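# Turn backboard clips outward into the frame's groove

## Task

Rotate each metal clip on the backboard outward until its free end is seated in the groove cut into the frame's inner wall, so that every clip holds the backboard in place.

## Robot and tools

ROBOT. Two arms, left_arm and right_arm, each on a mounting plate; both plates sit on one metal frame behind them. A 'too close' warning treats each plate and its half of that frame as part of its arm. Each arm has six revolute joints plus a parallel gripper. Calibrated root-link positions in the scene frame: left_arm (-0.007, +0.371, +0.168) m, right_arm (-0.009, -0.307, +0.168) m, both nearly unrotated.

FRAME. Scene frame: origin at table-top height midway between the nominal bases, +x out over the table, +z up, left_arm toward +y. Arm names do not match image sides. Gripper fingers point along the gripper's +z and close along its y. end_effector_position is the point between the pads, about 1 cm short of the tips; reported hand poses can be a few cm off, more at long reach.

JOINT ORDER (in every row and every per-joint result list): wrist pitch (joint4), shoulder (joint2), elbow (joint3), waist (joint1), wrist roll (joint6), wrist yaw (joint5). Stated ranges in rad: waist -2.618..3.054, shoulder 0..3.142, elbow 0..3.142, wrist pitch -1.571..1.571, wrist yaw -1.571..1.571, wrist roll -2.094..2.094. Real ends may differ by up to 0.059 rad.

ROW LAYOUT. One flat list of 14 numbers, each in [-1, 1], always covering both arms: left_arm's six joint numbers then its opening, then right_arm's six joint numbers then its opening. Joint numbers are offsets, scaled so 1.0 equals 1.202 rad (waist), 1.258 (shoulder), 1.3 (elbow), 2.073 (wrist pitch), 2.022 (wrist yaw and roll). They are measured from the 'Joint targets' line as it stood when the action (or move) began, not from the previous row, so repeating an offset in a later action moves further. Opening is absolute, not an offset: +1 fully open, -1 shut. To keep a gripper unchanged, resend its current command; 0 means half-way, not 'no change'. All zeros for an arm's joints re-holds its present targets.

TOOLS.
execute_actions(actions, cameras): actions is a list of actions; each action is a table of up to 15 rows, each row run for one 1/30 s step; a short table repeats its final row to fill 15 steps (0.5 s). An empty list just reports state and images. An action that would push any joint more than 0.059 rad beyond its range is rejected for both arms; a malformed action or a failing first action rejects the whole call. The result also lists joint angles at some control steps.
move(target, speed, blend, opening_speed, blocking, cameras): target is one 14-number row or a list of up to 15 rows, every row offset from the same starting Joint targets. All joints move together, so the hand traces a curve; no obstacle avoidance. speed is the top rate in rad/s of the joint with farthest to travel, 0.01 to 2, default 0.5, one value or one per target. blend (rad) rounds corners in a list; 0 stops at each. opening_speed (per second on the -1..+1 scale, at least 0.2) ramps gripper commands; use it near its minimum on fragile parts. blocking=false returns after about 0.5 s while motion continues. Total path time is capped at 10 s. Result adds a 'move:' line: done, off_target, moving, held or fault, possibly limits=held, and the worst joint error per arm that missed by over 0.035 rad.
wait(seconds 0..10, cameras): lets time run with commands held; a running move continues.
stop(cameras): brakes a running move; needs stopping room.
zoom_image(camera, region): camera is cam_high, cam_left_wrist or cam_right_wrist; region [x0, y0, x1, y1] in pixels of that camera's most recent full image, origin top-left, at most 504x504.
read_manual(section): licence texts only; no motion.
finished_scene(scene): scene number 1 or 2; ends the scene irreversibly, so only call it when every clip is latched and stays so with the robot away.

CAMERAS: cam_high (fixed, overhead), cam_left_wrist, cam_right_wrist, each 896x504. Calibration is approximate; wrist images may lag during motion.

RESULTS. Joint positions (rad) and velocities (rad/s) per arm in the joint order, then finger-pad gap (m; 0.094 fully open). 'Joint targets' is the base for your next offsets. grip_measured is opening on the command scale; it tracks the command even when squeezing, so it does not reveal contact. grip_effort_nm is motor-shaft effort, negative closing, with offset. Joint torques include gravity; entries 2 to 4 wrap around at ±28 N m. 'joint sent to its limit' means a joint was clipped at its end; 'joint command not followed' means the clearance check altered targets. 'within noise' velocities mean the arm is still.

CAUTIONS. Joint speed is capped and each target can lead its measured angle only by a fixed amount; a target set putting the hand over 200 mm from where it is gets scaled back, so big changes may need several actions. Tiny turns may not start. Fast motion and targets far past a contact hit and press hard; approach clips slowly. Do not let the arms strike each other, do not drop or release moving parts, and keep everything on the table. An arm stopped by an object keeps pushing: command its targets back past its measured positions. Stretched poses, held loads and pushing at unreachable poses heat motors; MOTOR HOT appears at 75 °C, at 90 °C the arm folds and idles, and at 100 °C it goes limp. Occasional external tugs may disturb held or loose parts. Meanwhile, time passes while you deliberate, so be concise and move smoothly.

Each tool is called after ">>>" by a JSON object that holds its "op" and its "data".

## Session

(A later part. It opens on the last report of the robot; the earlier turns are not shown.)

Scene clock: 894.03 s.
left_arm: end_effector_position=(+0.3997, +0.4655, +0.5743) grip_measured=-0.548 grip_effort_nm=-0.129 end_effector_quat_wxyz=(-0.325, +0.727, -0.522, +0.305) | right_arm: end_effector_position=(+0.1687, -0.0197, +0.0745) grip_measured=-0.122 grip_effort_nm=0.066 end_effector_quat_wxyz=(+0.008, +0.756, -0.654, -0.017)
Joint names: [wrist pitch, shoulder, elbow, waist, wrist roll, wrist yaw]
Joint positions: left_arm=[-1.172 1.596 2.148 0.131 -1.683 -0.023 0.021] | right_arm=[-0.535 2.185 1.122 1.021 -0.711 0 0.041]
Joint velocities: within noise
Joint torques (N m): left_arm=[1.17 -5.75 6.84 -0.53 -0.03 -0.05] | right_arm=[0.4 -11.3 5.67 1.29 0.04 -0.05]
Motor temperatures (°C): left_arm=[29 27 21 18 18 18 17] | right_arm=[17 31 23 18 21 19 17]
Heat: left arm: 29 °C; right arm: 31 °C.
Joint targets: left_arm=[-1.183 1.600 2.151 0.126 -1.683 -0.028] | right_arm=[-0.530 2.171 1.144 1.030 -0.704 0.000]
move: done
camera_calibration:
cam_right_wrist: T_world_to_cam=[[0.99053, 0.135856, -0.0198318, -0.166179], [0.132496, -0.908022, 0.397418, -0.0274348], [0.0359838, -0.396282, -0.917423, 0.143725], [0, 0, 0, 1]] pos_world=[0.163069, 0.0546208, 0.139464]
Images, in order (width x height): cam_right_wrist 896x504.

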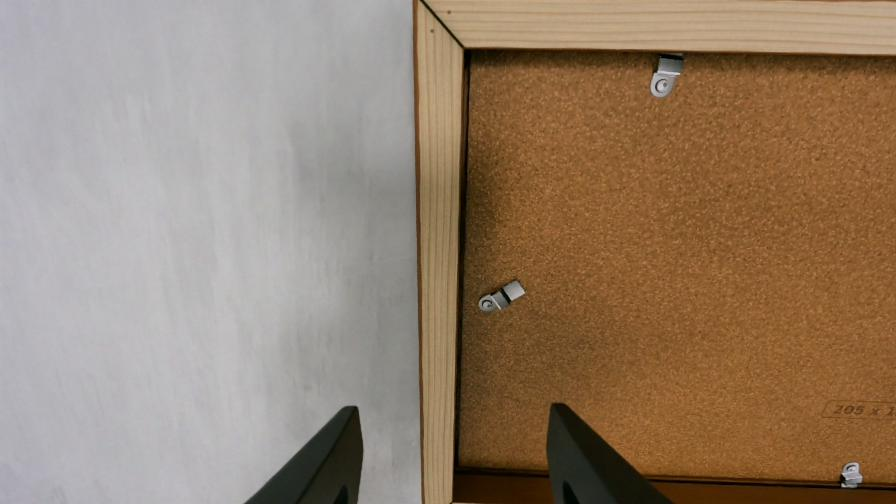

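>>> {"op": "move", "data": {"target": [[0,0,0,0,0,0,-0.55,0.050,0.08,-0.007,0.0075,0.011,0,-0.08],[0,0,0,0,0,0,-0.55,0.070,0.11,-0.007,0.0075,0.011,0,-0.08]], "speed": 0.2, "cameras": ["cam_right_wrist"]}}

Scene clock: 920.77 s.
left_arm: end_effector_position=(+0.3997, +0.4655, +0.5743) grip_measured=-0.548 grip_effort_nm=-0.125 end_effector_quat_wxyz=(-0.325, +0.727, -0.522, +0.305) | right_arm: end_effector_position=(+0.1692, -0.0107, +0.0370) grip_measured=-0.082 grip_effort_nm=0.061 end_effector_quat_wxyz=(-0.003, +0.752, -0.659, -0.019)
Joint names: [wrist pitch, shoulder, elbow, waist, wrist roll, wrist yaw]
Joint positions: left_arm=[-1.172 1.596 2.148 0.131 -1.683 -0.023 0.021] | right_arm=[-0.395 2.301 1.122 1.029 -0.689 0 0.043]
Joint velocities: within noise
Joint torques (N m): left_arm=[1.17 -5.6 6.74 -0.59 0.02 -0.06] | right_arm=[0.48 -9.66 4.6 1.32 0.03 -0.04]
Motor temperatures (°C): left_arm=[29 27 21 18 18 18 17] | right_arm=[17 30 23 18 21 19 17]
Heat: left arm: 29 °C; right arm: 30 °C.
Joint targets: left_arm=[-1.183 1.600 2.151 0.126 -1.683 -0.028] | right_arm=[-0.384 2.309 1.134 1.039 -0.682 0.000]
move: done
camera_calibration:
cam_right_wrist: T_world_to_cam=[[0.992473, 0.12237, -0.00472375, -0.169724], [0.114934, -0.917457, 0.38087, -0.000899822], [0.0422733, -0.378546, -0.924616, 0.112285], [0, 0, 0, 1]] pos_world=[0.163803, 0.0624485, 0.103361]
Images, in order (width x height): cam_right_wrist 896x504.

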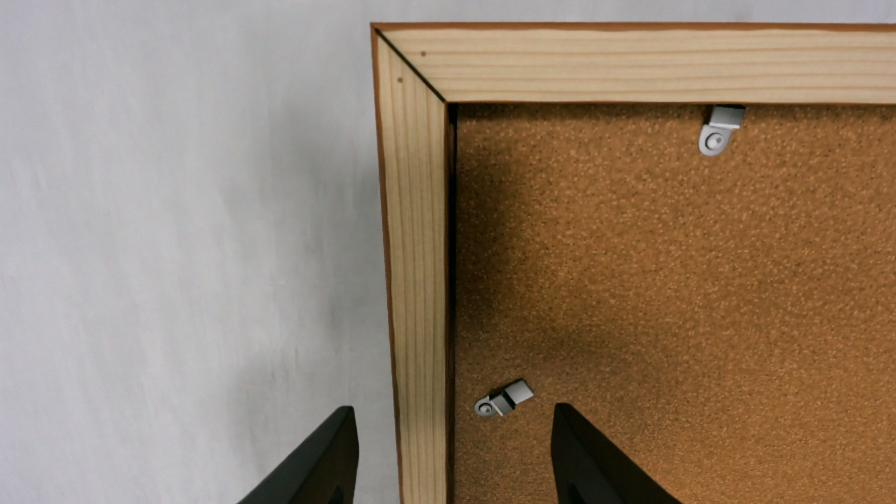

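>>> {"op": "move", "data": {"target": [[0,0,0,0,0,0,-0.55,0.026,0.0405,0,0,0,0,-0.08]], "speed": 0.15, "cameras": ["cam_right_wrist"]}}

Scene clock: 927.73 s.
left_arm: end_effector_position=(+0.3997, +0.4655, +0.5743) grip_measured=-0.548 grip_effort_nm=-0.120 end_effector_quat_wxyz=(-0.325, +0.727, -0.522, +0.305) | right_arm: end_effector_position=(+0.1692, -0.0097, +0.0211) grip_measured=-0.082 grip_effort_nm=0.061 end_effector_quat_wxyz=(-0.006, +0.752, -0.659, -0.020)
Joint names: [wrist pitch, shoulder, elbow, waist, wrist roll, wrist yaw]
Joint positions: left_arm=[-1.172 1.596 2.148 0.131 -1.683 -0.023 0.021] | right_arm=[-0.341 2.35 1.122 1.029 -0.689 0 0.043]
Joint velocities: within noise
Joint torques (N m): left_arm=[1.18 -5.61 6.71 -0.53 0.03 -0.03] | right_arm=[0.52 -9.65 4.42 1.4 0.03 -0.04]
Motor temperatures (°C): left_arm=[29 27 21 18 18 18 17] | right_arm=[17 29 23 18 21 19 17]
Heat: left arm: 29 °C; right arm: 29 °C.
Joint targets: left_arm=[-1.183 1.600 2.151 0.126 -1.683 -0.028] | right_arm=[-0.331 2.360 1.134 1.039 -0.682 0.000]
move: done
camera_calibration:
cam_right_wrist: T_world_to_cam=[[0.99255, 0.121825, -0.00161992, -0.169911], [0.113427, -0.919112, 0.377315, 0.00633349], [0.0444774, -0.374688, -0.926083, 0.0977017], [0, 0, 0, 1]] pos_world=[0.163582, 0.0631283, 0.087815]
Images, in order (width x height): cam_right_wrist 896x504.

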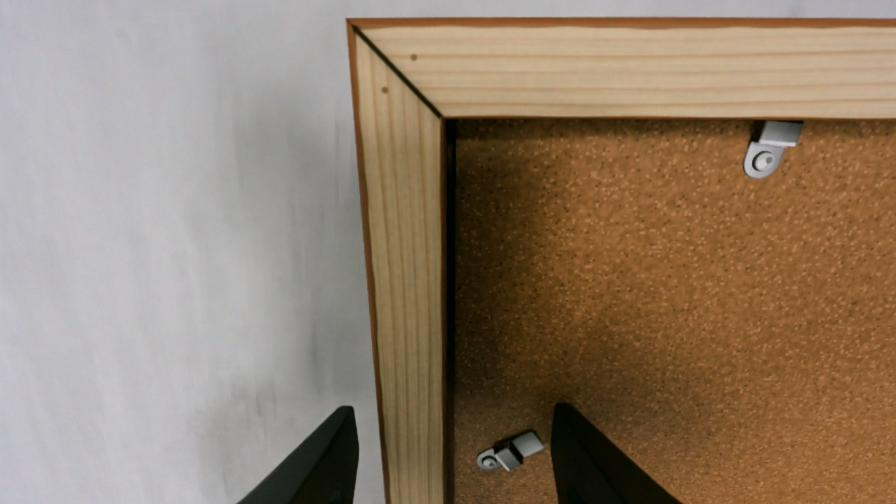

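>>> {"op": "move", "data": {"target": [[0,0,0,0,0,0,-0.55,0.003,0.038,0,0,0,0,-0.11]], "speed": 0.15, "cameras": ["cam_right_wrist"]}}

>>> {"op": "zoom_image", "data": {"camera": "cam_right_wrist", "region": [340, 360, 580, 504]}}

Scene clock: 931.83 s.
left_arm: end_effector_position=(+0.3997, +0.4655, +0.5743) grip_measured=-0.548 grip_effort_nm=-0.125 end_effector_quat_wxyz=(-0.325, +0.727, -0.522, +0.305) | right_arm: end_effector_position=(+0.1688, -0.0102, +0.0191) grip_measured=-0.108 grip_effort_nm=-0.139 end_effector_quat_wxyz=(-0.003, +0.752, -0.659, -0.016)
Joint names: [wrist pitch, shoulder, elbow, waist, wrist roll, wrist yaw]
Joint positions: left_arm=[-1.172 1.596 2.148 0.131 -1.683 -0.023 0.021] | right_arm=[-0.345 2.358 1.128 1.033 -0.687 0.005 0.042]
Joint velocities: within noise
Joint torques (N m): left_arm=[1.16 -5.7 6.75 -0.73 0.04 -0.03] | right_arm=[0.62 -6.16 4 1.03 -0.01 -0.09]
Motor temperatures (°C): left_arm=[29 27 21 18 18 18 17] | right_arm=[17 29 23 18 21 19 17]
Heat: left arm: 29 °C; right arm: 29 °C.
Joint targets: left_arm=[-1.183 1.600 2.151 0.126 -1.683 -0.028] | right_arm=[-0.324 2.408 1.134 1.039 -0.682 0.000]
move: off_target (right_arm); right_arm: the shoulder is farthest, 0.049 rad from its target
camera_calibration:
cam_right_wrist: T_world_to_cam=[[0.992391, 0.123114, -0.00143351, -0.169422], [0.114144, -0.915598, 0.385554, 0.00647654], [0.0461547, -0.382784, -0.922684, 0.0952626], [0, 0, 0, 1]] pos_world=[0.162997, 0.0632532, 0.0851574]
Images, in order (width x height): cam_right_wrist 896x504.

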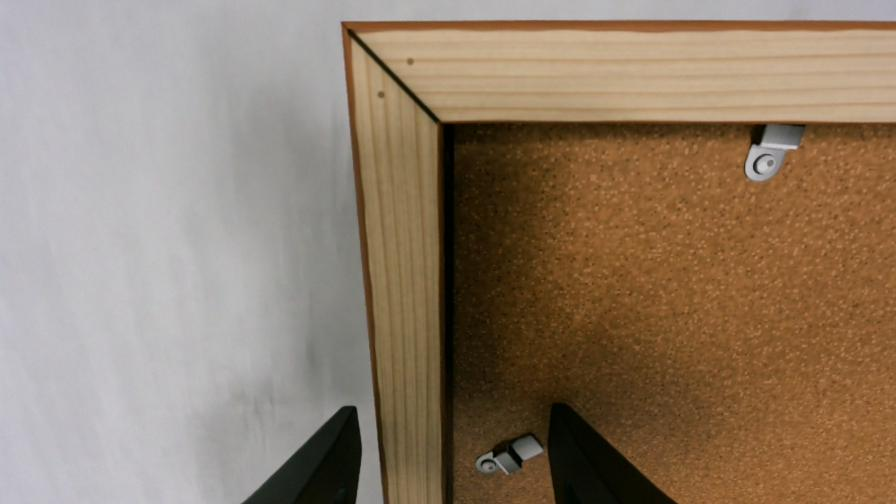

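Scaled by 2.100.

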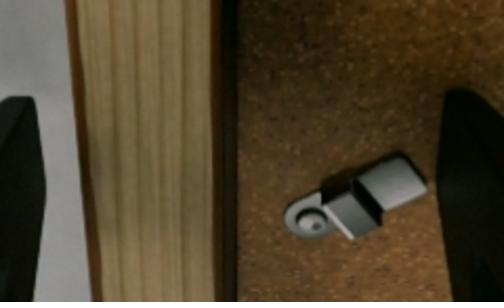

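>>> {"op": "move", "data": {"target": [[0,0,0,0,0,0,-0.55,0,0,0,0,0,0,-0.17],[0,0,0,0,0,0,-0.55,0,0,0,0.001,0,0,-0.23],[0,0,0,0,0,0,-0.55,-0.001,0,0,0.002,0.000,0,-0.29],[0,0,0,0,0,0,-0.55,-0.002,0,0,0.005,0.001,0,-0.35]], "speed": 0.05, "opening_speed": 0.2, "cameras": ["cam_right_wrist"]}}

>>> {"op": "zoom_image", "data": {"camera": "cam_right_wrist", "region": [340, 360, 580, 504]}}

Scene clock: 941.03 s.
left_arm: end_effector_position=(+0.3997, +0.4655, +0.5743) grip_measured=-0.548 grip_effort_nm=-0.120 end_effector_quat_wxyz=(-0.325, +0.727, -0.522, +0.305) | right_arm: end_effector_position=(+0.1699, -0.0098, +0.0189) grip_measured=-0.345 grip_effort_nm=-0.325 end_effector_quat_wxyz=(-0.005, +0.753, -0.657, -0.009)
Joint names: [wrist pitch, shoulder, elbow, waist, wrist roll, wrist yaw]
Joint positions: left_arm=[-1.172 1.596 2.148 0.131 -1.683 -0.023 0.021] | right_arm=[-0.343 2.36 1.129 1.038 -0.686 0.02 0.031]
Joint velocities: within noise
Joint torques (N m): left_arm=[1.15 -5.7 6.74 -0.59 0.03 -0.04] | right_arm=[0.55 -6.27 3.88 1.07 0.03 -0.24]
Motor temperatures (°C): left_arm=[29 27 21 18 18 18 17] | right_arm=[17 29 23 18 21 19 17]
Heat: left arm: 29 °C; right arm: 29 °C.
Joint targets: left_arm=[-1.183 1.600 2.151 0.126 -1.683 -0.028] | right_arm=[-0.328 2.408 1.135 1.045 -0.680 0.000]
move: off_target (right_arm); target 2's new numbers were sent with right_arm's shoulder 0.049 rad from that target; target 3's new numbers were sent with right_arm's shoulder 0.048 rad from that target; target 4's new numbers were sent with right_arm's shoulder 0.048 rad from that target; right_arm: the shoulder is farthest, 0.048 rad from its target
camera_calibration:
cam_right_wrist: T_world_to_cam=[[0.991827, 0.127023, 0.0119868, -0.170767], [0.112194, -0.913043, 0.392128, 0.00703906], [0.0607539, -0.387579, -0.919833, 0.0925296], [0, 0, 0, 1]] pos_world=[0.16296, 0.0639809, 0.0843985]
Images, in order (width x height): cam_right_wrist 896x504.

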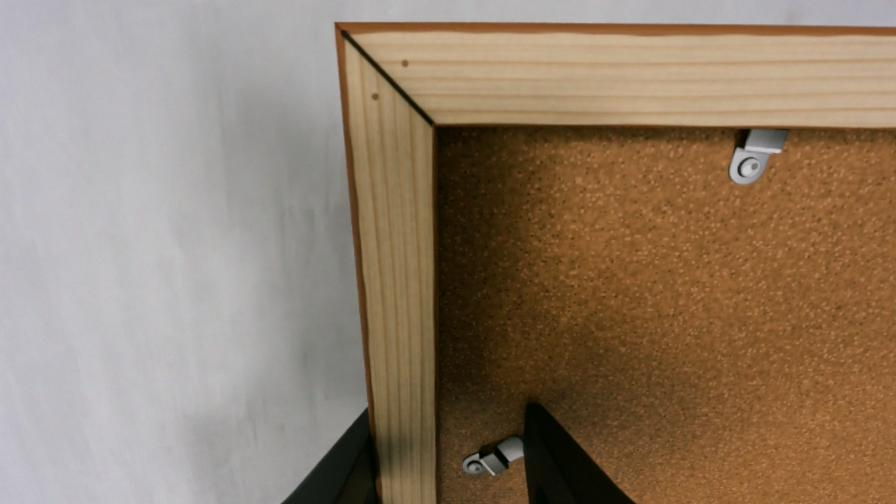

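Scaled by 2.100.

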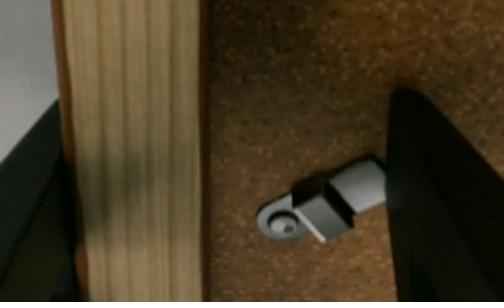

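>>> {"op": "move", "data": {"target": [[0,0,0,0,0,0,-0.55,-0.001,0,0,0.002,0.001,0,-0.41],[0,0,0,0,0,0,-0.55,-0.002,0,0,0.005,0.002,0,-0.47]], "speed": 0.05, "opening_speed": 0.2, "cameras": ["cam_right_wrist"]}}

>>> {"op": "zoom_image", "data": {"camera": "cam_right_wrist", "region": [340, 360, 580, 504]}}

Scene clock: 946.87 s.
left_arm: end_effector_position=(+0.3997, +0.4655, +0.5743) grip_measured=-0.548 grip_effort_nm=-0.125 end_effector_quat_wxyz=(-0.325, +0.727, -0.522, +0.305) | right_arm: end_effector_position=(+0.1669, -0.0084, +0.0193) grip_measured=-0.467 grip_effort_nm=-0.232 end_effector_quat_wxyz=(-0.004, +0.757, -0.653, -0.009)
Joint names: [wrist pitch, shoulder, elbow, waist, wrist roll, wrist yaw]
Joint positions: left_arm=[-1.172 1.596 2.148 0.131 -1.683 -0.023 0.021] | right_arm=[-0.348 2.36 1.132 1.047 -0.687 0.02 0.025]
Joint velocities: within noise
Joint torques (N m): left_arm=[1.16 -5.74 6.91 -0.65 -0.01 -0.02] | right_arm=[0.57 -6.26 3.77 0.77 0.06 -0.25]
Motor temperatures (°C): left_arm=[29 27 21 18 18 18 17] | right_arm=[17 28 23 18 21 19 17]
Heat: left arm: 29 °C; right arm: 28 °C.
Joint targets: left_arm=[-1.183 1.600 2.151 0.126 -1.683 -0.028] | right_arm=[-0.332 2.408 1.135 1.051 -0.676 0.000]
move: off_target (right_arm); target 2's new numbers were sent with right_arm's shoulder 0.048 rad from that target; right_arm: the shoulder is farthest, 0.048 rad from its target
camera_calibration:
cam_right_wrist: T_world_to_cam=[[0.990416, 0.137758, 0.00990125, -0.167573], [0.122741, -0.910787, 0.394211, 0.00673391], [0.0633237, -0.389218, -0.918967, 0.0932109], [0, 0, 0, 1]] pos_world=[0.159238, 0.0654971, 0.0846624]
Images, in order (width x height): cam_right_wrist 896x504.

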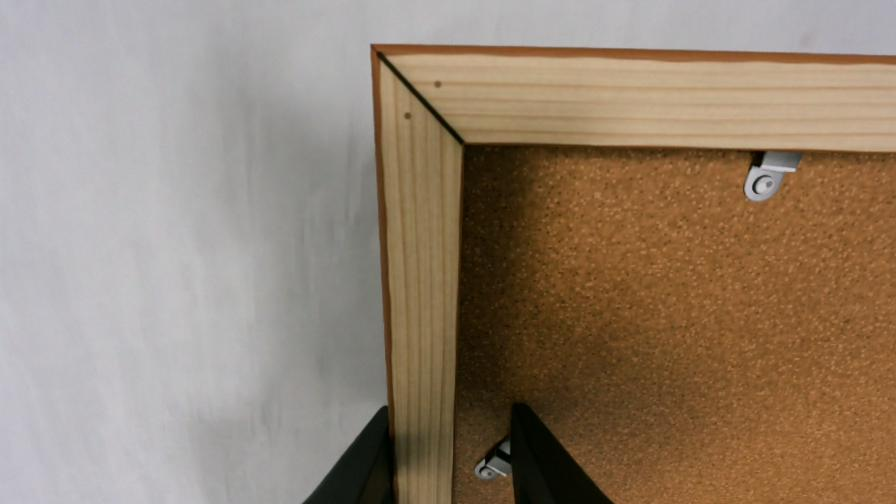

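Scaled by 2.100.

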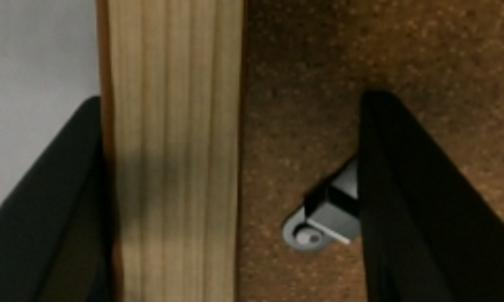

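>>> {"op": "move", "data": {"target": [[0,0,0,0,0,0,-0.55,-0.004,0,0,0.001,0.001,0,-0.53],[0,0,0,0,0,0,-0.55,-0.007,0,0,0.003,0.002,0,-0.58]], "speed": 0.05, "opening_speed": 0.2, "cameras": ["cam_right_wrist"]}}

>>> {"op": "zoom_image", "data": {"camera": "cam_right_wrist", "region": [340, 360, 580, 504]}}

Scene clock: 954.90 s.
left_arm: end_effector_position=(+0.3997, +0.4655, +0.5743) grip_measured=-0.548 grip_effort_nm=-0.120 end_effector_quat_wxyz=(-0.325, +0.727, -0.522, +0.305) | right_arm: end_effector_position=(+0.1646, -0.0075, +0.0194) grip_measured=-0.577 grip_effort_nm=-0.212 end_effector_quat_wxyz=(-0.003, +0.757, -0.654, -0.012)
Joint names: [wrist pitch, shoulder, elbow, waist, wrist roll, wrist yaw]
Joint positions: left_arm=[-1.172 1.596 2.148 0.131 -1.683 -0.023 0.021] | right_arm=[-0.35 2.36 1.132 1.051 -0.682 0.014 0.02]
Joint velocities: within noise
Joint torques (N m): left_arm=[1.18 -5.71 6.84 -0.62 -0.02 0.01] | right_arm=[0.42 -6.28 3.73 0.69 0.07 -0.18]
Motor temperatures (°C): left_arm=[29 27 21 18 18 18 17] | right_arm=[17 28 23 18 21 19 17]
Heat: left arm: 29 °C; right arm: 28 °C.
Joint targets: left_arm=[-1.183 1.600 2.151 0.126 -1.683 -0.028] | right_arm=[-0.347 2.408 1.135 1.054 -0.672 0.000]
move: off_target (right_arm); target 2's new numbers were sent with right_arm's shoulder 0.048 rad from that target; right_arm: the shoulder is farthest, 0.048 rad from its target
camera_calibration:
cam_right_wrist: T_world_to_cam=[[0.9906, 0.136725, 0.00422403, -0.165397], [0.124156, -0.911641, 0.391787, 0.00762193], [0.0574178, -0.387579, -0.920046, 0.0947738], [0, 0, 0, 1]] pos_world=[0.157454, 0.0662948, 0.0849088]
Images, in order (width x height): cam_right_wrist 896x504.

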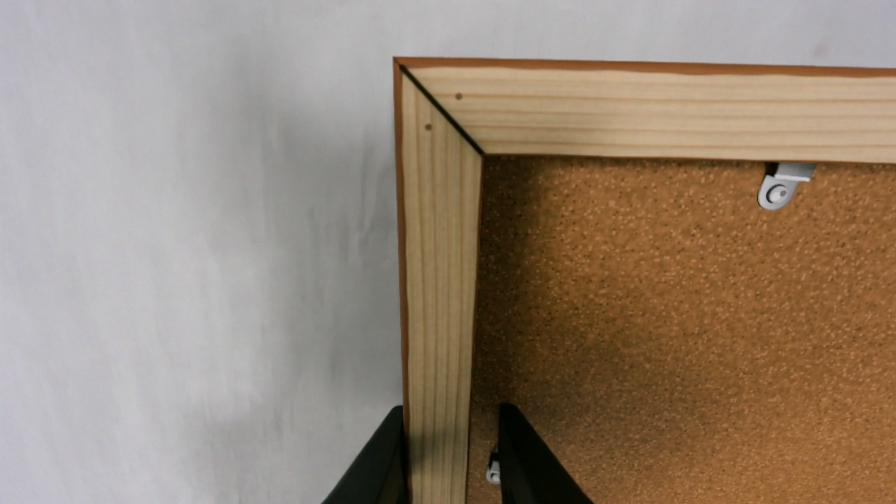

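Scaled by 2.100.

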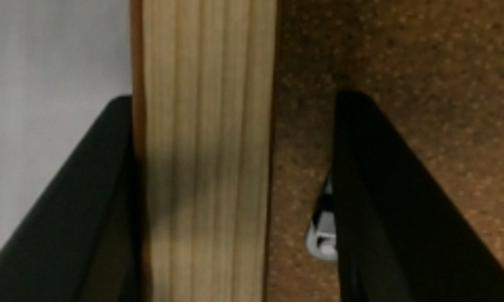

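>>> {"op": "move", "data": {"target": [[0,0,0,0,0,0,-0.55,-0.006,0,0,-0.001,0,0,-0.64]], "speed": 0.05, "opening_speed": 0.2, "cameras": ["cam_right_wrist"]}}

>>> {"op": "zoom_image", "data": {"camera": "cam_right_wrist", "region": [340, 360, 580, 504]}}

Scene clock: 959.53 s.
left_arm: end_effector_position=(+0.3997, +0.4655, +0.5743) grip_measured=-0.548 grip_effort_nm=-0.129 end_effector_quat_wxyz=(-0.325, +0.727, -0.522, +0.305) | right_arm: end_effector_position=(+0.1636, -0.0077, +0.0196) grip_measured=-0.637 grip_effort_nm=-0.198 end_effector_quat_wxyz=(+0.000, +0.756, -0.655, -0.014)
Joint names: [wrist pitch, shoulder, elbow, waist, wrist roll, wrist yaw]
Joint positions: left_arm=[-1.172 1.596 2.148 0.131 -1.683 -0.023 0.021] | right_arm=[-0.356 2.36 1.133 1.051 -0.679 0.01 0.017]
Joint velocities: within noise
Joint torques (N m): left_arm=[1.18 -5.71 6.72 -0.47 0.01 -0.05] | right_arm=[0.35 -6.27 3.64 0.61 0.05 -0.14]
Motor temperatures (°C): left_arm=[29 27 21 18 18 18 17] | right_arm=[17 28 23 18 21 19 17]
Heat: left arm: 29 °C; right arm: 28 °C.
Joint targets: left_arm=[-1.183 1.600 2.151 0.126 -1.683 -0.028] | right_arm=[-0.359 2.408 1.135 1.053 -0.672 0.000]
move: off_target (right_arm); right_arm: the shoulder is farthest, 0.048 rad from its target
camera_calibration:
cam_right_wrist: T_world_to_cam=[[0.990944, 0.134263, -0.00172556, -0.164326], [0.124163, -0.911358, 0.392441, 0.00742148], [0.0511176, -0.389101, -0.919776, 0.0959609], [0, 0, 0, 1]] pos_world=[0.157011, 0.066165, 0.0850665]
Images, in order (width x height): cam_right_wrist 896x504.

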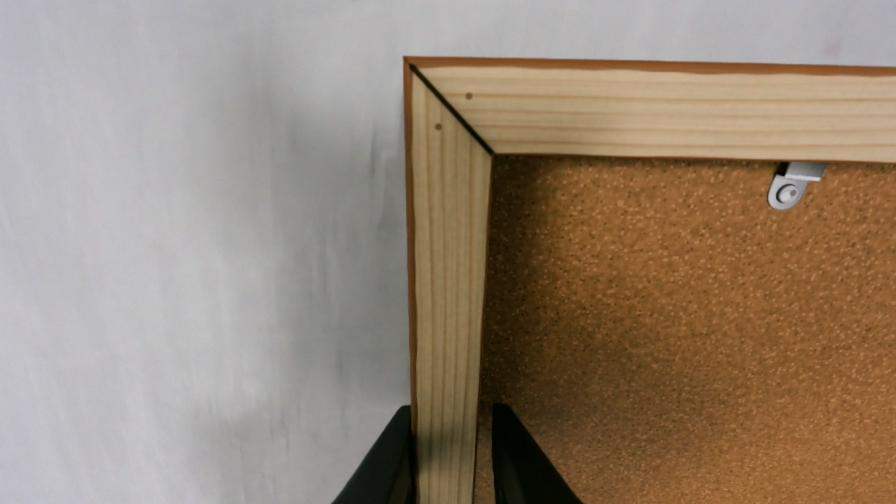

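Scaled by 2.100.

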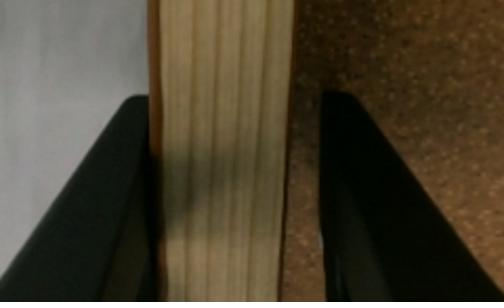

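>>> {"op": "execute_actions", "data": {"actions": [], "cameras": ["cam_right_wrist"]}}

Scene clock: 977.90 s.
left_arm: end_effector_position=(+0.3997, +0.4655, +0.5743) grip_measured=-0.548 grip_effort_nm=-0.120 end_effector_quat_wxyz=(-0.325, +0.727, -0.522, +0.305) | right_arm: end_effector_position=(+0.1635, -0.0077, +0.0196) grip_measured=-0.637 grip_effort_nm=-0.203 end_effector_quat_wxyz=(+0.000, +0.756, -0.655, -0.014)
Joint names: [wrist pitch, shoulder, elbow, waist, wrist roll, wrist yaw]
Joint positions: left_arm=[-1.172 1.596 2.148 0.131 -1.683 -0.023 0.021] | right_arm=[-0.356 2.36 1.133 1.051 -0.679 0.009 0.017]
Joint velocities: within noise
Joint torques (N m): left_arm=[1.19 -5.64 6.82 -0.59 0.02 -0.03] | right_arm=[0.35 -6.24 3.62 0.64 0.04 -0.13]
Motor temperatures (°C): left_arm=[29 27 21 18 18 18 17] | right_arm=[17 28 23 18 21 19 17]
Heat: left arm: 29 °C; right arm: 28 °C.
Joint targets: left_arm=[-1.183 1.600 2.151 0.126 -1.683 -0.028] | right_arm=[-0.359 2.408 1.134 1.053 -0.672 0.000]
Tool commands: left_gripper/opening=-0.55 right_gripper/opening=-0.64
camera_calibration:
cam_right_wrist: T_world_to_cam=[[0.990941, 0.134278, -0.00226131, -0.164203], [0.124383, -0.911304, 0.392497, 0.00735496], [0.0506431, -0.389222, -0.919751, 0.0960257], [0, 0, 0, 1]] pos_world=[0.156937, 0.0661268, 0.0850616]
Images, in order (width x height): cam_right_wrist 896x504.

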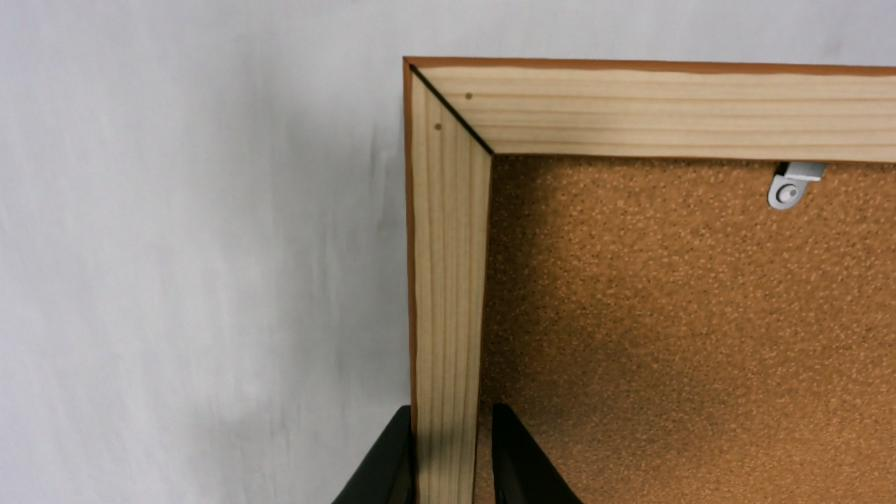

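>>> {"op": "move", "data": {"target": [[0,0,0,0,0,0,-0.55,0,0,0,-0.004,0,0,-0.50],[0,0,0,0,0,0,-0.55,0,-0.14,0,-0.004,0,0,-0.42]], "speed": 0.15, "opening_speed": 0.3, "cameras": ["cam_right_wrist"]}}

Scene clock: 983.57 s.
left_arm: end_effector_position=(+0.3997, +0.4655, +0.5743) grip_measured=-0.548 grip_effort_nm=-0.125 end_effector_quat_wxyz=(-0.325, +0.727, -0.522, +0.305) | right_arm: end_effector_position=(+0.1751, +0.0118, +0.0532) grip_measured=-0.422 grip_effort_nm=0.061 end_effector_quat_wxyz=(-0.043, +0.754, -0.655, -0.027)
Joint names: [wrist pitch, shoulder, elbow, waist, wrist roll, wrist yaw]
Joint positions: left_arm=[-1.172 1.596 2.148 0.131 -1.683 -0.023 0.021] | right_arm=[-0.365 2.261 1.133 1.05 -0.679 -0.001 0.027]
Joint velocities: within noise
Joint torques (N m): left_arm=[1.16 -5.74 6.79 -0.54 0.03 -0.04] | right_arm=[0.59 -13.29 4.12 0.31 0.03 -0.02]
Motor temperatures (°C): left_arm=[29 27 21 18 18 18 17] | right_arm=[17 28 23 18 21 19 17]
Heat: left arm: 29 °C; right arm: 28 °C.
Joint targets: left_arm=[-1.183 1.600 2.151 0.126 -1.683 -0.028] | right_arm=[-0.360 2.232 1.134 1.048 -0.672 0.000]
move: done
camera_calibration:
cam_right_wrist: T_world_to_cam=[[0.990796, 0.12747, 0.0455581, -0.180641], [0.106407, -0.941434, 0.31997, 0.0179243], [0.0836765, -0.312177, -0.946332, 0.128658], [0, 0, 0, 1]] pos_world=[0.166306, 0.0800649, 0.124248]
Images, in order (width x height): cam_right_wrist 896x504.

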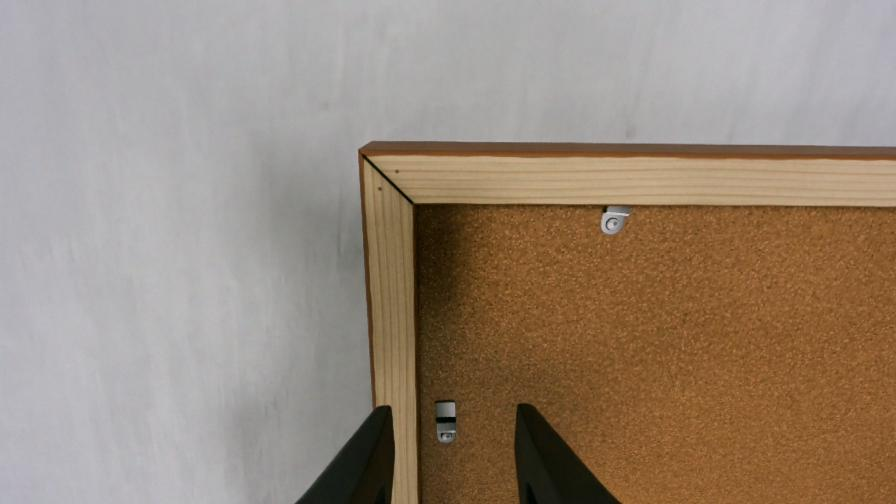

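>>> {"op": "move", "data": {"target": [[0,0,0,0,0,0,-0.55,-0.02,0,0,-0.015,0,0,-0.34],[0,0,0,0,0,0,-0.55,0.003,0,0,-0.015,0,0,-0.34],[0,0,0,0,0,0,-0.55,0.003,0.06,0,-0.015,0,0,-0.34]], "speed": 0.15, "opening_speed": 0.3, "cameras": ["cam_right_wrist"]}}

Scene clock: 1012.40 s.
left_arm: end_effector_position=(+0.3997, +0.4655, +0.5743) grip_measured=-0.548 grip_effort_nm=-0.125 end_effector_quat_wxyz=(-0.325, +0.727, -0.522, +0.305) | right_arm: end_effector_position=(+0.1746, +0.0024, +0.0396) grip_measured=-0.342 grip_effort_nm=0.071 end_effector_quat_wxyz=(-0.026, +0.750, -0.661, -0.024)
Joint names: [wrist pitch, shoulder, elbow, waist, wrist roll, wrist yaw]
Joint positions: left_arm=[-1.172 1.596 2.148 0.131 -1.683 -0.023 0.021] | right_arm=[-0.361 2.3 1.133 1.036 -0.679 -0.001 0.031]
Joint velocities: within noise
Joint torques (N m): left_arm=[1.16 -5.68 6.79 -0.58 0.04 -0.02] | right_arm=[0.54 -9.88 3.9 -0.05 0.03 -0.05]
Motor temperatures (°C): left_arm=[29 27 21 18 18 18 17] | right_arm=[17 31 23 18 21 19 17]
Heat: left arm: 29 °C; right arm: 31 °C.
Joint targets: left_arm=[-1.183 1.600 2.151 0.126 -1.683 -0.028] | right_arm=[-0.353 2.308 1.134 1.030 -0.672 0.000]
move: done
camera_calibration:
cam_right_wrist: T_world_to_cam=[[0.99295, 0.116152, 0.0236314, -0.177833], [0.10087, -0.932736, 0.346163, 0.0133411], [0.0622493, -0.341339, -0.937877, 0.116387], [0, 0, 0, 1]] pos_world=[0.167989, 0.0728267, 0.108741]
Images, in order (width x height): cam_right_wrist 896x504.

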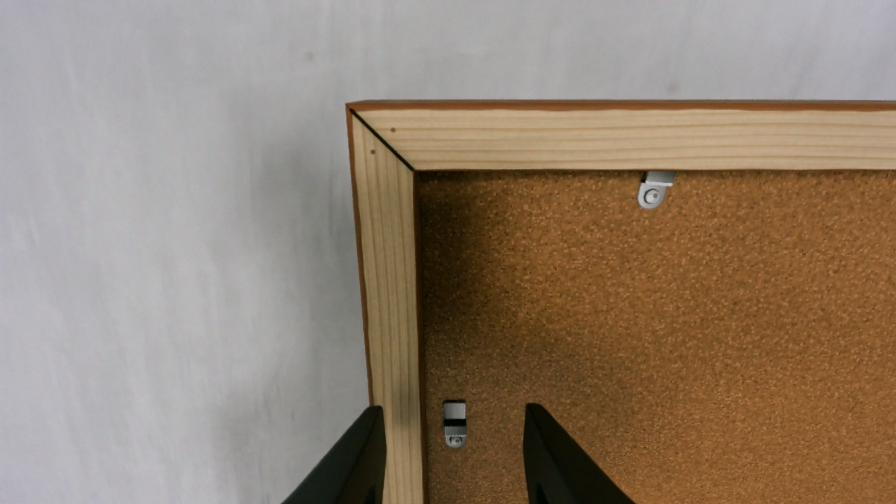

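>>> {"op": "move", "data": {"target": [[0,0,0,0,0,0,-0.55,-0.028,0,0,0.018,0,0,-0.34],[0,0,0,0,0,0,-0.55,-0.005,0,0,0.018,0,0,-0.34],[0,0,0,0,0,0,-0.55,-0.005,0.03,0,0.018,0,0,-0.34]], "speed": 0.15, "opening_speed": 0.3, "cameras": ["cam_right_wrist"]}}

Scene clock: 1018.60 s.
left_arm: end_effector_position=(+0.3997, +0.4655, +0.5743) grip_measured=-0.548 grip_effort_nm=-0.125 end_effector_quat_wxyz=(-0.325, +0.727, -0.522, +0.305) | right_arm: end_effector_position=(+0.1655, -0.0065, +0.0271) grip_measured=-0.342 grip_effort_nm=0.066 end_effector_quat_wxyz=(-0.002, +0.753, -0.658, -0.019)
Joint names: [wrist pitch, shoulder, elbow, waist, wrist roll, wrist yaw]
Joint positions: left_arm=[-1.172 1.596 2.148 0.131 -1.683 -0.023 0.021] | right_arm=[-0.372 2.337 1.133 1.044 -0.679 -0.001 0.031]
Joint velocities: within noise
Joint torques (N m): left_arm=[1.18 -5.63 6.84 -0.54 0 -0.04] | right_arm=[0.48 -9.87 3.67 1.2 0.03 -0.03]
Motor temperatures (°C): left_arm=[29 27 21 18 18 18 17] | right_arm=[17 30 23 18 21 19 17]
Heat: left arm: 29 °C; right arm: 30 °C.
Joint targets: left_arm=[-1.183 1.600 2.151 0.126 -1.683 -0.028] | right_arm=[-0.364 2.345 1.134 1.052 -0.672 0.000]
move: done
camera_calibration:
cam_right_wrist: T_world_to_cam=[[0.992029, 0.125845, -0.00635846, -0.166427], [0.118724, -0.916599, 0.381773, 0.00648671], [0.0422162, -0.379485, -0.924234, 0.104838], [0, 0, 0, 1]] pos_world=[0.159905, 0.0666743, 0.0933604]
Images, in order (width x height): cam_right_wrist 896x504.

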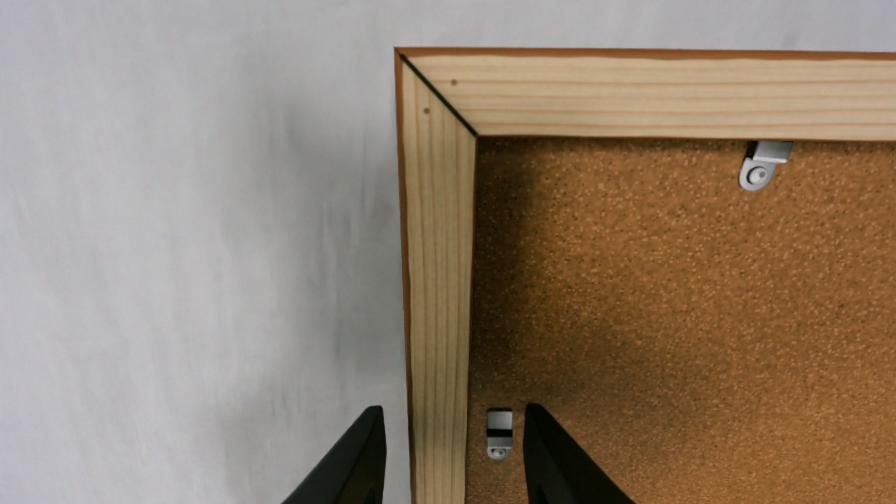

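>>> {"op": "move", "data": {"target": [[0,0,0,0,0,0,-0.55,-0.015,0,0,0,0,0,-0.34],[0,0,0,0,0,0,-0.55,-0.004,0.02,0,0,0,0,-0.34],[0,0,0,0,0,0,-0.55,-0.004,0.051,0,0,0,0,-0.34]], "speed": 0.08, "opening_speed": 0.3, "cameras": ["cam_right_wrist"]}}

>>> {"op": "move", "data": {"target": [0,0,0,0,0,0,-0.55,-0.002,0,0,0.002,0,0,-0.42], "speed": 0.05, "opening_speed": 0.2, "cameras": ["cam_right_wrist"]}}

>>> {"op": "move", "data": {"target": [0,0,0,0,0,0,-0.55,-0.002,0,0,0.002,0,0,-0.48], "speed": 0.05, "opening_speed": 0.2, "cameras": ["cam_right_wrist"]}}

Scene clock: 1028.97 s.
left_arm: end_effector_position=(+0.3997, +0.4655, +0.5743) grip_measured=-0.548 grip_effort_nm=-0.120 end_effector_quat_wxyz=(-0.325, +0.727, -0.522, +0.305) | right_arm: end_effector_position=(+0.1621, -0.0120, +0.0211) grip_measured=-0.342 grip_effort_nm=0.056 end_effector_quat_wxyz=(+0.010, +0.753, -0.658, -0.017)
Joint names: [wrist pitch, shoulder, elbow, waist, wrist roll, wrist yaw]
Joint positions: left_arm=[-1.172 1.596 2.148 0.131 -1.683 -0.023 0.021] | right_arm=[-0.378 2.355 1.133 1.044 -0.678 0 0.031]
Joint velocities: within noise
Joint torques (N m): left_arm=[1.22 -5.6 6.75 -0.55 0.04 -0.03] | right_arm=[0.43 -5.65 3.62 1.24 0.04 -0.03]
Motor temperatures (°C): left_arm=[29 27 21 18 18 18 17] | right_arm=[17 30 23 18 21 19 17]
Heat: left arm: 29 °C; right arm: 30 °C.
Joint targets: left_arm=[-1.183 1.600 2.151 0.126 -1.683 -0.028] | right_arm=[-0.372 2.409 1.134 1.052 -0.672 0.000]
move: off_target (right_arm); right_arm: the shoulder is farthest, 0.054 rad from its target
camera_calibration:
cam_right_wrist: T_world_to_cam=[[0.991796, 0.126067, -0.0211563, -0.162055], [0.123959, -0.908087, 0.400015, 0.00303488], [0.0312168, -0.399356, -0.916264, 0.0987602], [0, 0, 0, 1]] pos_world=[0.157266, 0.0626261, 0.085848]
Images, in order (width x height): cam_right_wrist 896x504.

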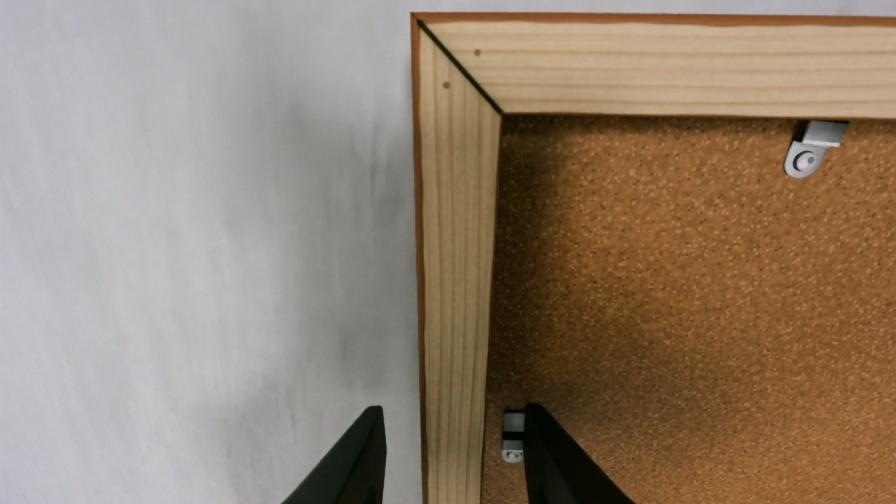

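Scene clock: 1029.77 s.
left_arm: end_effector_position=(+0.3997, +0.4655, +0.5743) grip_measured=-0.548 grip_effort_nm=-0.115 end_effector_quat_wxyz=(-0.325, +0.727, -0.522, +0.305) | right_arm: end_effector_position=(+0.1638, -0.0115, +0.0211) grip_measured=-0.418 grip_effort_nm=-0.149 end_effector_quat_wxyz=(+0.008, +0.754, -0.657, -0.012)
Joint names: [wrist pitch, shoulder, elbow, waist, wrist roll, wrist yaw]
Joint positions: left_arm=[-1.172 1.596 2.148 0.131 -1.683 -0.023 0.021] | right_arm=[-0.378 2.357 1.137 1.046 -0.678 0.01 0.027]
Joint velocities: within noise
Joint torques (N m): left_arm=[1.17 -5.57 6.82 -0.75 0.02 -0.06] | right_arm=[0.38 -5.89 3.37 1.25 0.03 -0.13]
Motor temperatures (°C): left_arm=[29 27 21 18 18 18 17] | right_arm=[17 30 23 18 21 19 17]
Heat: left arm: 29 °C; right arm: 30 °C.
Joint targets: left_arm=[-1.183 1.600 2.151 0.126 -1.683 -0.028] | right_arm=[-0.376 2.409 1.135 1.054 -0.672 0.000]
move: off_target (right_arm); right_arm: the shoulder is farthest, 0.052 rad from its target
camera_calibration:
cam_right_wrist: T_world_to_cam=[[0.991713, 0.127946, -0.0115947, -0.16398], [0.12168, -0.906515, 0.404258, 0.00360109], [0.0412122, -0.402319, -0.914572, 0.0972169], [0, 0, 0, 1]] pos_world=[0.158177, 0.0633572, 0.0855548]
Images, in order (width x height): cam_right_wrist 896x504.

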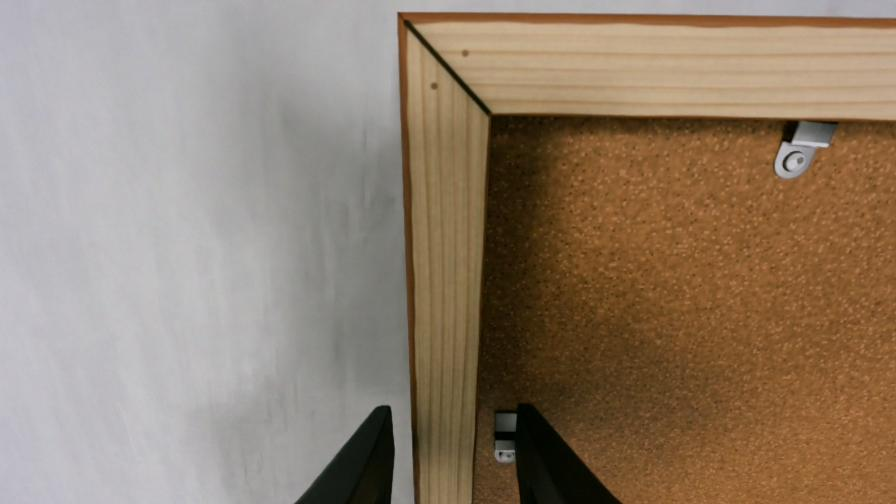

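Scene clock: 1030.47 s.
left_arm: end_effector_position=(+0.3997, +0.4655, +0.5743) grip_measured=-0.548 grip_effort_nm=-0.125 end_effector_quat_wxyz=(-0.325, +0.727, -0.522, +0.305) | right_arm: end_effector_position=(+0.1649, -0.0116, +0.0209) grip_measured=-0.478 grip_effort_nm=-0.159 end_effector_quat_wxyz=(+0.006, +0.754, -0.657, -0.010)
Joint names: [wrist pitch, shoulder, elbow, waist, wrist roll, wrist yaw]
Joint positions: left_arm=[-1.172 1.596 2.148 0.131 -1.683 -0.023 0.021] | right_arm=[-0.376 2.357 1.137 1.046 -0.678 0.015 0.025]
Joint velocities: within noise
Joint torques (N m): left_arm=[1.2 -5.71 6.76 -0.57 0 -0.02] | right_arm=[0.32 -5.93 3.43 1.54 0.03 -0.19]
Motor temperatures (°C): left_arm=[29 27 21 18 18 18 17] | right_arm=[17 30 23 18 21 19 17]
Heat: left arm: 29 °C; right arm: 30 °C.
Joint targets: left_arm=[-1.183 1.600 2.151 0.126 -1.683 -0.028] | right_arm=[-0.380 2.409 1.135 1.057 -0.672 0.000]
move: off_target (right_arm); right_arm: the shoulder is farthest, 0.052 rad from its target
camera_calibration:
cam_right_wrist: T_world_to_cam=[[0.991765, 0.12792, -0.00622432, -0.165136], [0.119414, -0.906064, 0.405942, 0.00379877], [0.0462887, -0.403343, -0.913878, 0.0961354], [0, 0, 0, 1]] pos_world=[0.158872, 0.0633417, 0.085286]
Images, in order (width x height): cam_right_wrist 896x504.

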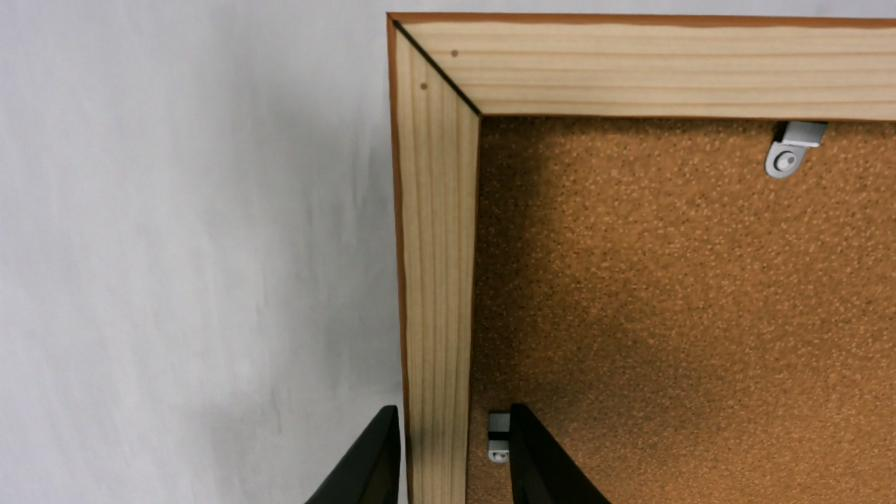

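>>> {"op": "move", "data": {"target": [0,0,0,0,0,0,-0.55,-0.003,0,0,0.005,0,0,-0.54], "speed": 0.05, "opening_speed": 0.2, "cameras": ["cam_right_wrist"]}}

>>> {"op": "move", "data": {"target": [0,0,0,0,0,0,-0.55,-0.002,0,0,0.003,0,0,-0.60], "speed": 0.05, "opening_speed": 0.2, "cameras": ["cam_right_wrist"]}}

Scene clock: 1040.13 s.
left_arm: end_effector_position=(+0.3997, +0.4655, +0.5743) grip_measured=-0.548 grip_effort_nm=-0.125 end_effector_quat_wxyz=(-0.325, +0.727, -0.522, +0.305) | right_arm: end_effector_position=(+0.1656, -0.0113, +0.0208) grip_measured=-0.537 grip_effort_nm=-0.208 end_effector_quat_wxyz=(+0.004, +0.755, -0.656, -0.004)
Joint names: [wrist pitch, shoulder, elbow, waist, wrist roll, wrist yaw]
Joint positions: left_arm=[-1.172 1.596 2.148 0.131 -1.683 -0.023 0.021] | right_arm=[-0.373 2.358 1.137 1.05 -0.678 0.026 0.022]
Joint velocities: within noise
Joint torques (N m): left_arm=[1.18 -5.65 6.87 -0.64 0.04 -0.05] | right_arm=[0.23 -5.96 3.43 1.66 0.02 -0.3]
Motor temperatures (°C): left_arm=[29 27 21 18 18 18 17] | right_arm=[17 28 23 18 21 19 17]
Heat: left arm: 29 °C; right arm: 28 °C.
Joint targets: left_arm=[-1.183 1.600 2.151 0.126 -1.683 -0.028] | right_arm=[-0.387 2.409 1.135 1.063 -0.672 0.000]
move: off_target (right_arm); right_arm: the shoulder is farthest, 0.051 rad from its target
camera_calibration:
cam_right_wrist: T_world_to_cam=[[0.991231, 0.132079, 0.00401772, -0.165991], [0.118803, -0.904084, 0.41051, 0.00397734], [0.057852, -0.406433, -0.911847, 0.0940965], [0, 0, 0, 1]] pos_world=[0.158619, 0.0637637, 0.0848358]
Images, in order (width x height): cam_right_wrist 896x504.

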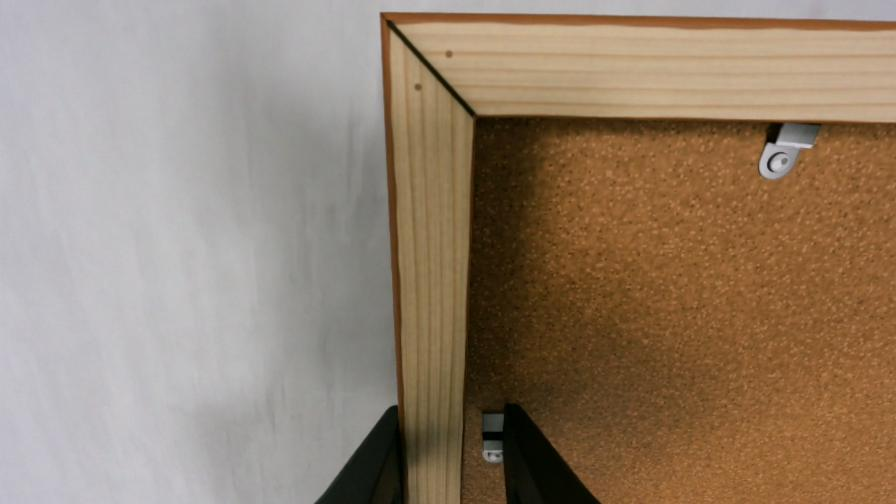

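Scene clock: 1040.83 s.
left_arm: end_effector_position=(+0.3997, +0.4655, +0.5743) grip_measured=-0.548 grip_effort_nm=-0.110 end_effector_quat_wxyz=(-0.325, +0.727, -0.522, +0.305) | right_arm: end_effector_position=(+0.1644, -0.0111, +0.0209) grip_measured=-0.597 grip_effort_nm=-0.212 end_effector_quat_wxyz=(+0.005, +0.756, -0.654, -0.004)
Joint names: [wrist pitch, shoulder, elbow, waist, wrist roll, wrist yaw]
Joint positions: left_arm=[-1.172 1.596 2.148 0.131 -1.683 -0.023 0.021] | right_arm=[-0.375 2.358 1.137 1.054 -0.678 0.027 0.019]
Joint velocities: within noise
Joint torques (N m): left_arm=[1.19 -5.64 6.76 -0.44 -0.01 -0.06] | right_arm=[0.19 -5.96 3.37 1.68 0.04 -0.31]
Motor temperatures (°C): left_arm=[29 27 21 18 18 18 17] | right_arm=[17 28 23 18 21 19 17]
Heat: left arm: 29 °C; right arm: 28 °C.
Joint targets: left_arm=[-1.183 1.600 2.151 0.126 -1.683 -0.028] | right_arm=[-0.391 2.409 1.135 1.066 -0.672 0.000]
move: off_target (right_arm); right_arm: the shoulder is farthest, 0.051 rad from its target
camera_calibration:
cam_right_wrist: T_world_to_cam=[[0.990712, 0.135923, 0.00380461, -0.164719], [0.122301, -0.902953, 0.411969, 0.00375884], [0.0594314, -0.407677, -0.91119, 0.0940371], [0, 0, 0, 1]] pos_world=[0.15714, 0.0641199, 0.0847639]
Images, in order (width x height): cam_right_wrist 896x504.

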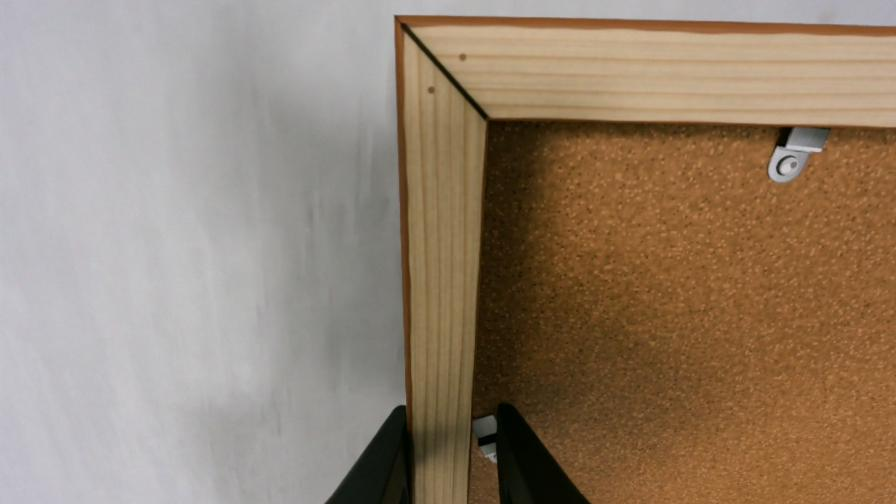

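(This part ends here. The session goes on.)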